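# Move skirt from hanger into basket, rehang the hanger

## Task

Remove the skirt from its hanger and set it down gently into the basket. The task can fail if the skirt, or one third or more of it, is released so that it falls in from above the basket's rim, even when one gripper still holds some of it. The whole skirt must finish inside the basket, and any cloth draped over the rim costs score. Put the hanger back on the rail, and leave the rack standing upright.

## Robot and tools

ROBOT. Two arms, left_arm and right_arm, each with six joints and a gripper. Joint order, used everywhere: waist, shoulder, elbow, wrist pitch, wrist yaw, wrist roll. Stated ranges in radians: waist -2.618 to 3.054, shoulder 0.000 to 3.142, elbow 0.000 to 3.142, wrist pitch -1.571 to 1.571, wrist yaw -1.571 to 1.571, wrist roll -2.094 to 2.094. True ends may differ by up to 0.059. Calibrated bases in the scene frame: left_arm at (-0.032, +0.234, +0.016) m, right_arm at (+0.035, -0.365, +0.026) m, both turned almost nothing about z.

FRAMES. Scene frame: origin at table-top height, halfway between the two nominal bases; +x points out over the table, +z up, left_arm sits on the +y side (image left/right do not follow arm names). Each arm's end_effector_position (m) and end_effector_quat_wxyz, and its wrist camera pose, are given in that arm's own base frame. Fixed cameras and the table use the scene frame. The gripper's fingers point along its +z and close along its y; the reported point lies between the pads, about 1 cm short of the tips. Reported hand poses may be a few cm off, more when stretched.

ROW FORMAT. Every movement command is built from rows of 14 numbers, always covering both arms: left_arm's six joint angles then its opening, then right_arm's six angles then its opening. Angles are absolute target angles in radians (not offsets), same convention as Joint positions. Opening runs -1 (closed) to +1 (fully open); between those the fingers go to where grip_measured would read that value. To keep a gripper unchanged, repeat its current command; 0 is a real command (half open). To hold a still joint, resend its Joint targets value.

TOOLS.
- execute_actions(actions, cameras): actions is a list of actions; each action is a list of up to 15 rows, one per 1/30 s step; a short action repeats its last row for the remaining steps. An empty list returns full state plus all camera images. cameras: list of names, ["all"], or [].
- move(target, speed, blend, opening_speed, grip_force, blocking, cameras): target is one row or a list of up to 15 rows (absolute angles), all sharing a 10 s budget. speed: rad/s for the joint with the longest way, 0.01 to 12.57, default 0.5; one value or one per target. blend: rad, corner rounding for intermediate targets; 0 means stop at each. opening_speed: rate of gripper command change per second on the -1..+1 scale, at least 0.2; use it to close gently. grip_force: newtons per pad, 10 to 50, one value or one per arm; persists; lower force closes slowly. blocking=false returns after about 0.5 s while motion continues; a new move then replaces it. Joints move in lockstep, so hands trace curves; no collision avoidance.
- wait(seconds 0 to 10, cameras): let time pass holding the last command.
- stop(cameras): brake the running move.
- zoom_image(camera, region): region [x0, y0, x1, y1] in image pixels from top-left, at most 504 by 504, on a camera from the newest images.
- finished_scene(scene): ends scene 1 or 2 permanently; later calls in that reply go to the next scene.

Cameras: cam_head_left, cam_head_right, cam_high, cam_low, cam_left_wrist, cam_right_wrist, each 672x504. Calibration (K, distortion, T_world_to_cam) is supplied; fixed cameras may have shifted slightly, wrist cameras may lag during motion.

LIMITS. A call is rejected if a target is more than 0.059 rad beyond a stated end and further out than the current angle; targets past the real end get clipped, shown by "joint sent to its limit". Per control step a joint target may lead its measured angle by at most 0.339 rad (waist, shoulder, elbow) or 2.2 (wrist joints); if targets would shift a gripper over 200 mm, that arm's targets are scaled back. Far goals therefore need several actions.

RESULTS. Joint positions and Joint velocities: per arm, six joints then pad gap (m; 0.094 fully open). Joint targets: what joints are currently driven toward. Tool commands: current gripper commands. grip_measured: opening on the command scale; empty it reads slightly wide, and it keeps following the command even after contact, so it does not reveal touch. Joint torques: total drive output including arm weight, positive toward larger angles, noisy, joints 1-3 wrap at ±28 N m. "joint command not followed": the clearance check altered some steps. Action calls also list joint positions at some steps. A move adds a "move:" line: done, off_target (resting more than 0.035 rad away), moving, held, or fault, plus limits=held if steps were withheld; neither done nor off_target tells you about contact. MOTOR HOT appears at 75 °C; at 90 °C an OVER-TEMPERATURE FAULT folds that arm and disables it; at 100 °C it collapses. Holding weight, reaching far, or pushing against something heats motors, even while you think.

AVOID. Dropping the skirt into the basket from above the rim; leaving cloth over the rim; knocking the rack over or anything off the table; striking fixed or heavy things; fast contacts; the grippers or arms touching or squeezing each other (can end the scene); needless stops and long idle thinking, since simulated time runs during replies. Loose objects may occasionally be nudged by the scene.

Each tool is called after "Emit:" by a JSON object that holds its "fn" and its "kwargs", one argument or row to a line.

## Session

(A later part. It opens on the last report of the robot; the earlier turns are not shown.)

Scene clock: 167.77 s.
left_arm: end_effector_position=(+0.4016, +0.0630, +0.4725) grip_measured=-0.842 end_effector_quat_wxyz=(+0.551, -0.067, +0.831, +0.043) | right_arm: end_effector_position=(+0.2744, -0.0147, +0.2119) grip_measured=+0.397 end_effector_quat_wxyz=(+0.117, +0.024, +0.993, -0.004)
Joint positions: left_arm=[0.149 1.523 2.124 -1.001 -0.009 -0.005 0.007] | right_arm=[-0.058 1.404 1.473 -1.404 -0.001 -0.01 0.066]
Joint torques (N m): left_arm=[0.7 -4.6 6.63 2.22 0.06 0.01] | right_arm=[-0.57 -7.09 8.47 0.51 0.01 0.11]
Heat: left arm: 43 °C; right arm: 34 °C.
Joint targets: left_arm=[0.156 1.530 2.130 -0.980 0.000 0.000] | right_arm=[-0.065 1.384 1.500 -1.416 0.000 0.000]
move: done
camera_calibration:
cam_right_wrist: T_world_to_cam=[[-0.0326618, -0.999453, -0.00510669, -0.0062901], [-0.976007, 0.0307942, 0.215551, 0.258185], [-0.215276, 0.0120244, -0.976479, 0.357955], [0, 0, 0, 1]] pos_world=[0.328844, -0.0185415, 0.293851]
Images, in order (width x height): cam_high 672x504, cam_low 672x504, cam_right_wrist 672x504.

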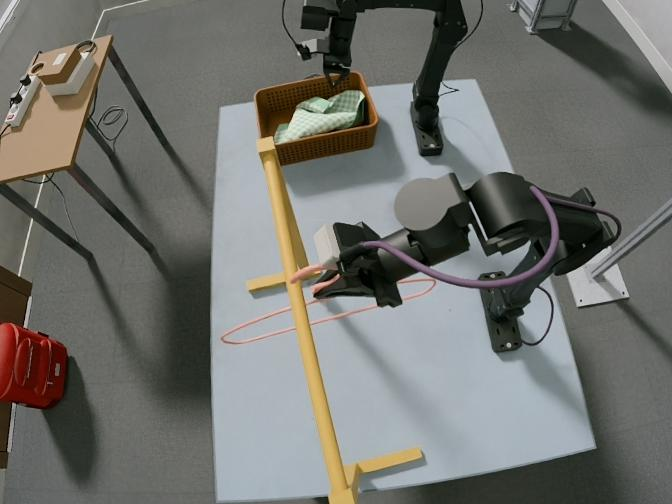

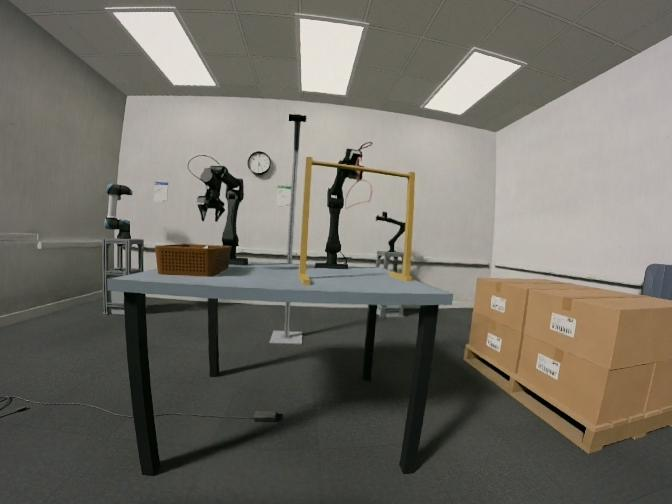

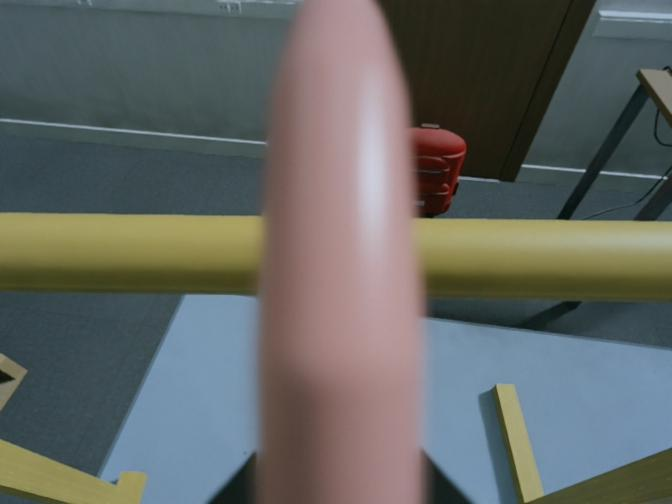

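Emit:
{"fn": "move", "kwargs": {
  "target": [
    [0.156,1.552,2.088,-0.935,0,0,-1,-0.065,1.384,1.5,-1.416,0,0,0.4],
    [0.156,1.525,1.965,-0.84,0,0,-1,-0.065,1.384,1.5,-1.416,0,0,0.4]
  ],
  "speed": 0.12,
  "cameras": ["cam_right_wrist","cam_high","cam_low"]
}}

Emit:
{"fn": "zoom_image", "kwargs": {
  "camera": "cam_high",
  "region": [250, 250, 370, 330]
}}

Emit:
{"fn": "zoom_image", "kwargs": {
  "camera": "cam_low",
  "region": [338, 150, 368, 190]
}}

Scene clock: 173.57 s.
left_arm: end_effector_position=(+0.4334, +0.0678, +0.4354) grip_measured=-0.842 end_effector_quat_wxyz=(+0.539, -0.067, +0.839, +0.043) | right_arm: end_effector_position=(+0.2744, -0.0147, +0.2119) grip_measured=+0.397 end_effector_quat_wxyz=(+0.117, +0.024, +0.993, -0.004)
Joint positions: left_arm=[0.149 1.546 1.978 -0.861 -0.009 -0.005 0.007] | right_arm=[-0.058 1.404 1.473 -1.404 -0.001 -0.01 0.066]
Joint torques (N m): left_arm=[0.72 -7.68 5.82 2.21 0.06 0.01] | right_arm=[-0.7 -6.84 8.57 0.47 0.01 0.08]
Heat: left arm: 43 °C; right arm: 35 °C.
Joint targets: left_arm=[0.156 1.525 1.965 -0.840 0.000 0.000] | right_arm=[-0.065 1.384 1.500 -1.416 0.000 0.000]
move: done
camera_calibration:
cam_right_wrist: T_world_to_cam=[[-0.0326618, -0.999453, -0.00510669, -0.0062901], [-0.976007, 0.0307942, 0.215551, 0.258185], [-0.215276, 0.0120244, -0.976479, 0.357955], [0, 0, 0, 1]] pos_world=[0.328844, -0.0185415, 0.293851]
Images, in order (width x height): cam_high 672x504, cam_low 672x504, cam_right_wrist 672x504.

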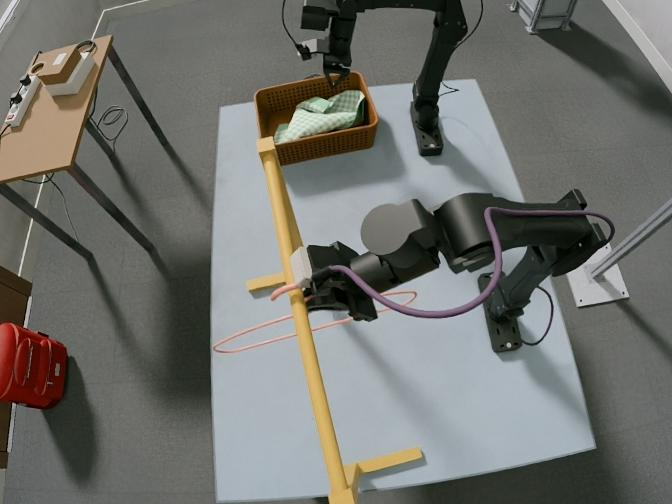

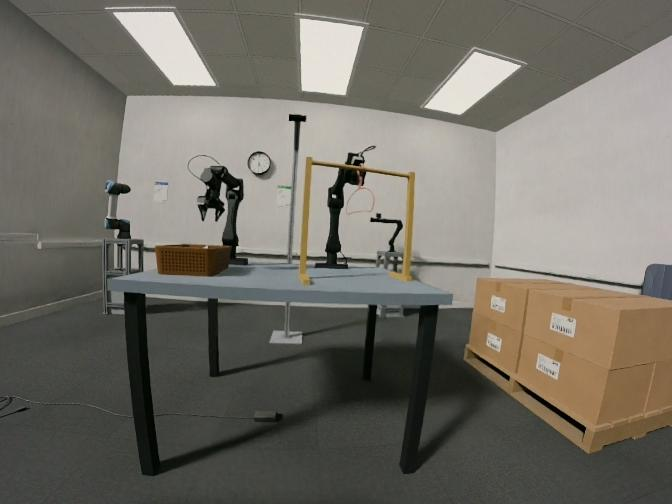

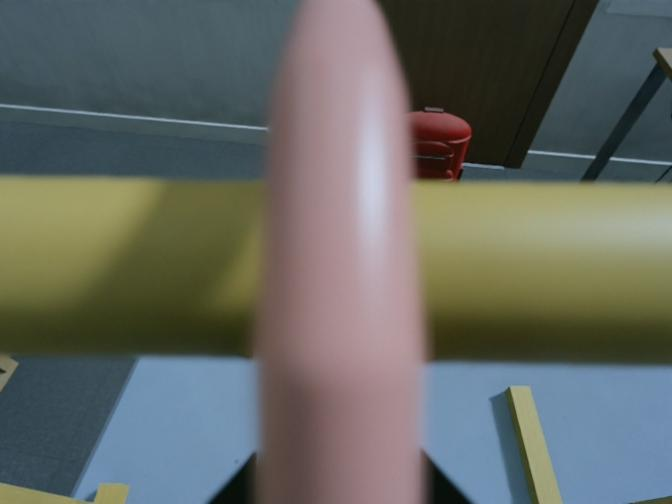

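Scaled by 4.200.

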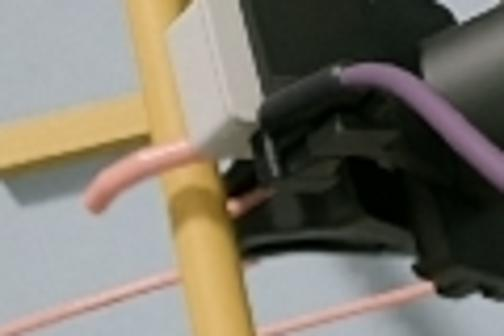

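Scaled by 12.600.

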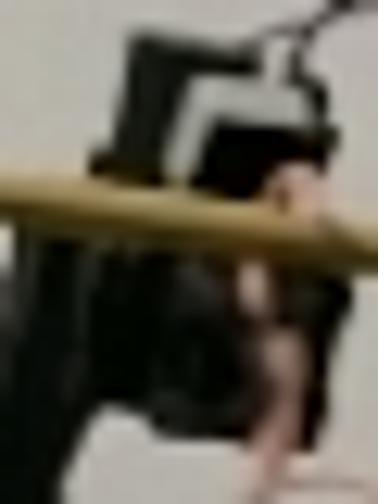

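Emit:
{"fn": "move", "kwargs": {
  "target": [0.156,1.525,1.965,-0.855,0,0,0.4,-0.065,1.384,1.5,-1.416,0,0,0.4],
  "speed": 0.1,
  "opening_speed": 0.8,
  "cameras": ["cam_right_wrist","cam_high","cam_low"]
}}

Emit:
{"fn": "zoom_image", "kwargs": {
  "camera": "cam_high",
  "region": [250, 250, 370, 330]
}}

Emit:
{"fn": "zoom_image", "kwargs": {
  "camera": "cam_low",
  "region": [338, 150, 368, 190]
}}

Scene clock: 182.37 s.
left_arm: end_effector_position=(+0.4335, +0.0677, +0.4355) grip_measured=+0.398 end_effector_quat_wxyz=(+0.539, -0.067, +0.838, +0.043) | right_arm: end_effector_position=(+0.2744, -0.0147, +0.2119) grip_measured=+0.397 end_effector_quat_wxyz=(+0.117, +0.024, +0.993, -0.004)
Joint positions: left_arm=[0.149 1.546 1.978 -0.86 -0.008 -0.005 0.066] | right_arm=[-0.058 1.404 1.473 -1.404 -0.001 -0.01 0.066]
Joint torques (N m): left_arm=[0.75 -7.69 5.85 2.04 0.06 0.01] | right_arm=[-0.57 -6.95 8.5 0.51 -0.02 0.12]
Heat: left arm: 43 °C; right arm: 35 °C.
Joint targets: left_arm=[0.156 1.525 1.965 -0.855 0.000 0.000] | right_arm=[-0.065 1.384 1.500 -1.416 0.000 0.000]
move: done
camera_calibration:
cam_right_wrist: T_world_to_cam=[[-0.0326618, -0.999453, -0.00510669, -0.0062901], [-0.976007, 0.0307942, 0.215551, 0.258185], [-0.215276, 0.0120244, -0.976479, 0.357955], [0, 0, 0, 1]] pos_world=[0.328844, -0.0185415, 0.293851]
Images, in order (width x height): cam_high 672x504, cam_low 672x504, cam_right_wrist 672x504.

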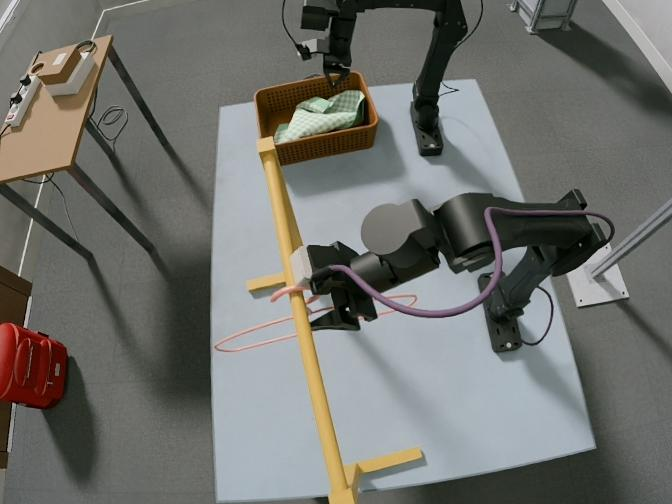

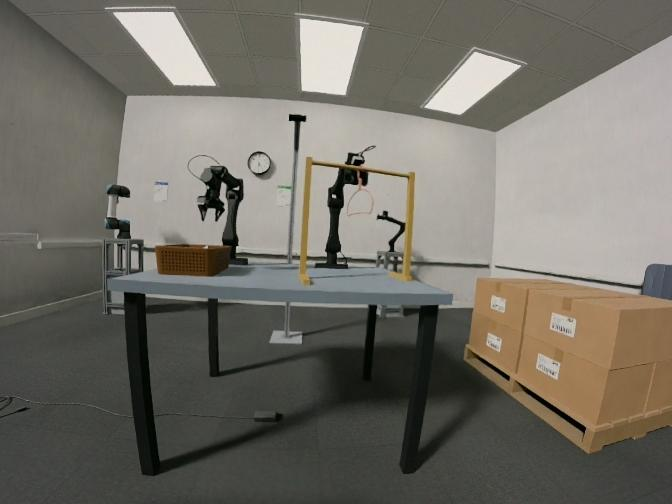

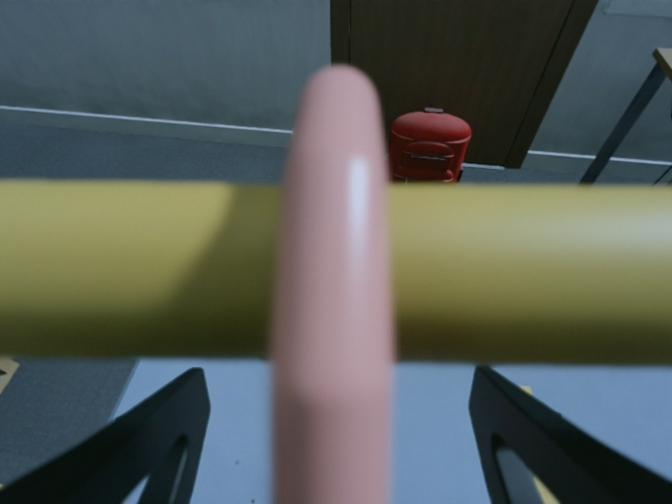

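Scaled by 4.200.

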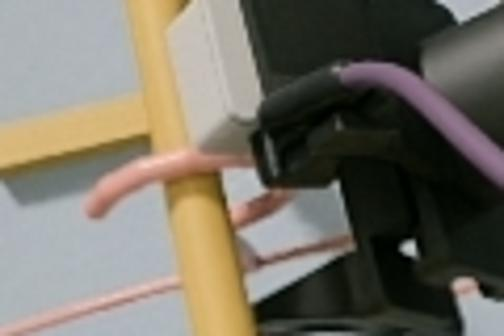

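Scaled by 12.600.

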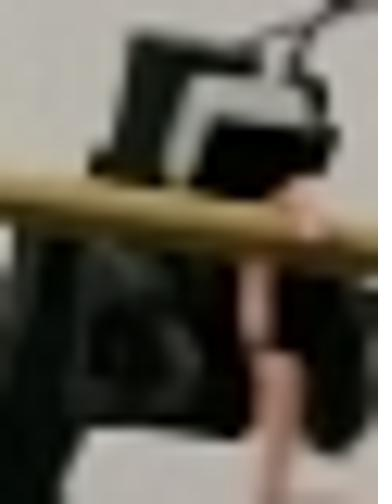

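Emit:
{"fn": "move", "kwargs": {
  "target": [0.149,1.338,2.095,-1.158,0,0,0.4,-0.065,1.384,1.5,-1.416,0,0,0.4],
  "speed": 0.25,
  "cameras": ["cam_right_wrist","cam_left_wrist","cam_high","cam_low","cam_head_left"]
}}

Emit:
{"fn": "zoom_image", "kwargs": {
  "camera": "cam_high",
  "region": [210, 200, 450, 380]
}}

Scene clock: 185.70 s.
left_arm: end_effector_position=(+0.3296, +0.0521, +0.4799) grip_measured=+0.398 end_effector_quat_wxyz=(+0.540, -0.067, +0.838, +0.043) | right_arm: end_effector_position=(+0.2744, -0.0147, +0.2119) grip_measured=+0.397 end_effector_quat_wxyz=(+0.117, +0.024, +0.993, -0.004)
Joint positions: left_arm=[0.149 1.348 2.072 -1.15 -0.008 -0.005 0.066] | right_arm=[-0.058 1.404 1.473 -1.404 -0.001 -0.01 0.066]
Joint torques (N m): left_arm=[0.05 -3.81 7.56 1.92 0.05 0.02] | right_arm=[-0.58 -6.8 8.49 0.53 -0.03 0.1]
Heat: left arm: 43 °C; right arm: 35 °C.
Joint targets: left_arm=[0.149 1.338 2.095 -1.158 0.000 0.000] | right_arm=[-0.065 1.384 1.500 -1.416 0.000 0.000]
move: done
camera_calibration:
cam_left_wrist: T_world_to_cam=[[0.155205, -0.987879, 0.00243601, 0.000111419], [-0.758551, -0.120754, -0.640328, 0.599094], [0.632861, 0.0975339, -0.768098, 0.240979], [0, 0, 0, 1]] pos_world=[0.30192, 0.0489495, 0.568712]
cam_right_wrist: T_world_to_cam=[[-0.0326618, -0.999453, -0.00510669, -0.0062901], [-0.976007, 0.0307942, 0.215551, 0.258185], [-0.215276, 0.0120244, -0.976479, 0.357955], [0, 0, 0, 1]] pos_world=[0.328844, -0.0185415, 0.293851]
Images, in order (width x height): cam_head_left 672x504, cam_high 672x504, cam_low 672x504, cam_left_wrist 672x504, cam_right_wrist 672x504.

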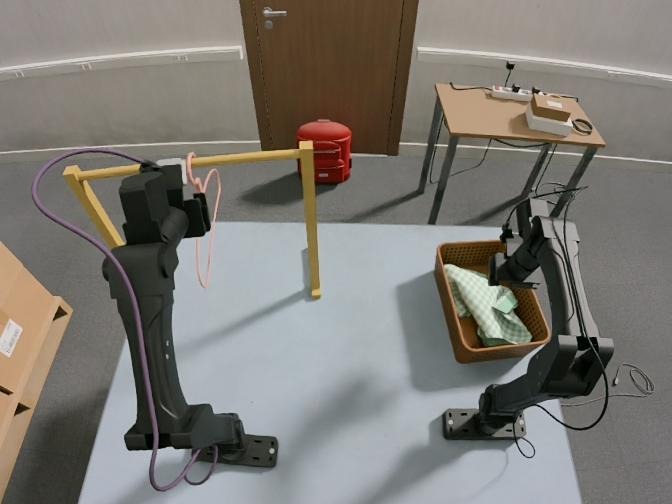

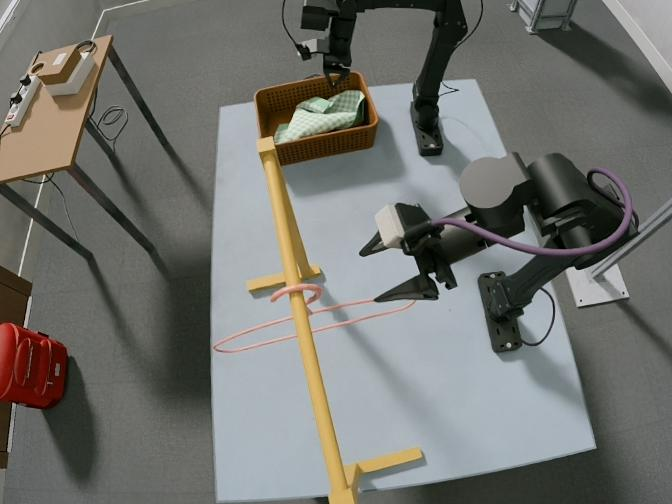

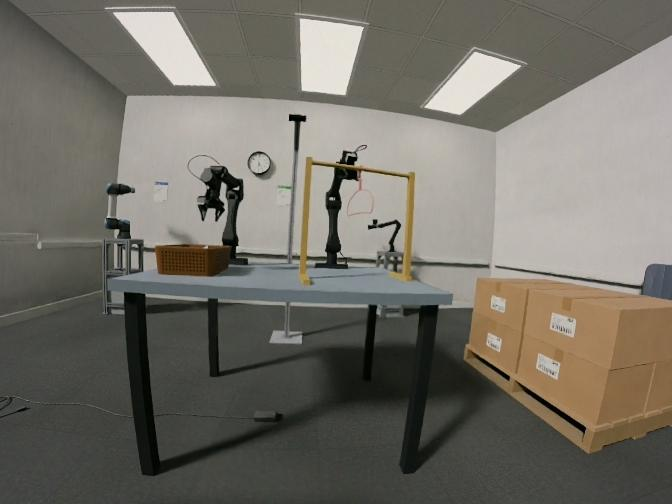

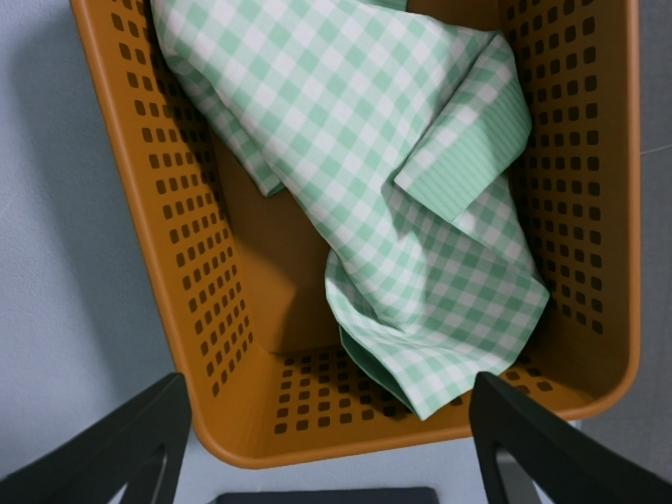

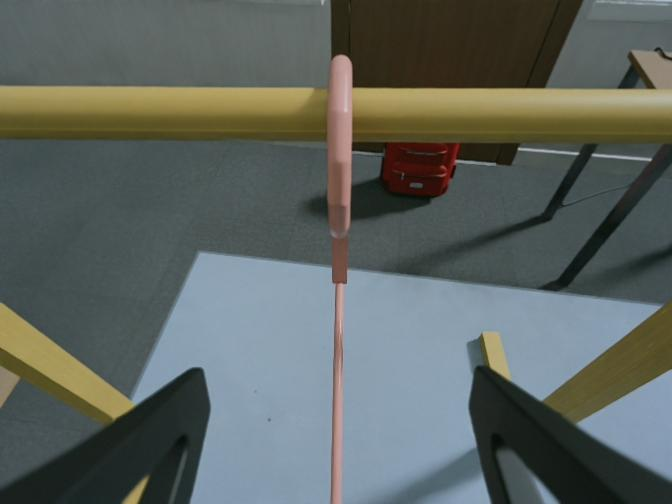

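Scaled by 2.100.

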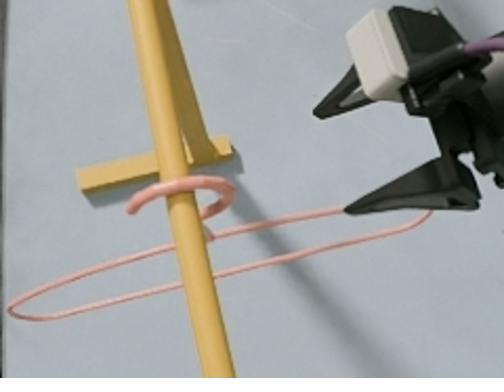

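Emit:
{"fn": "finished_scene", "kwargs": {
  "scene": 1
}}

The scene is finished: the task was done.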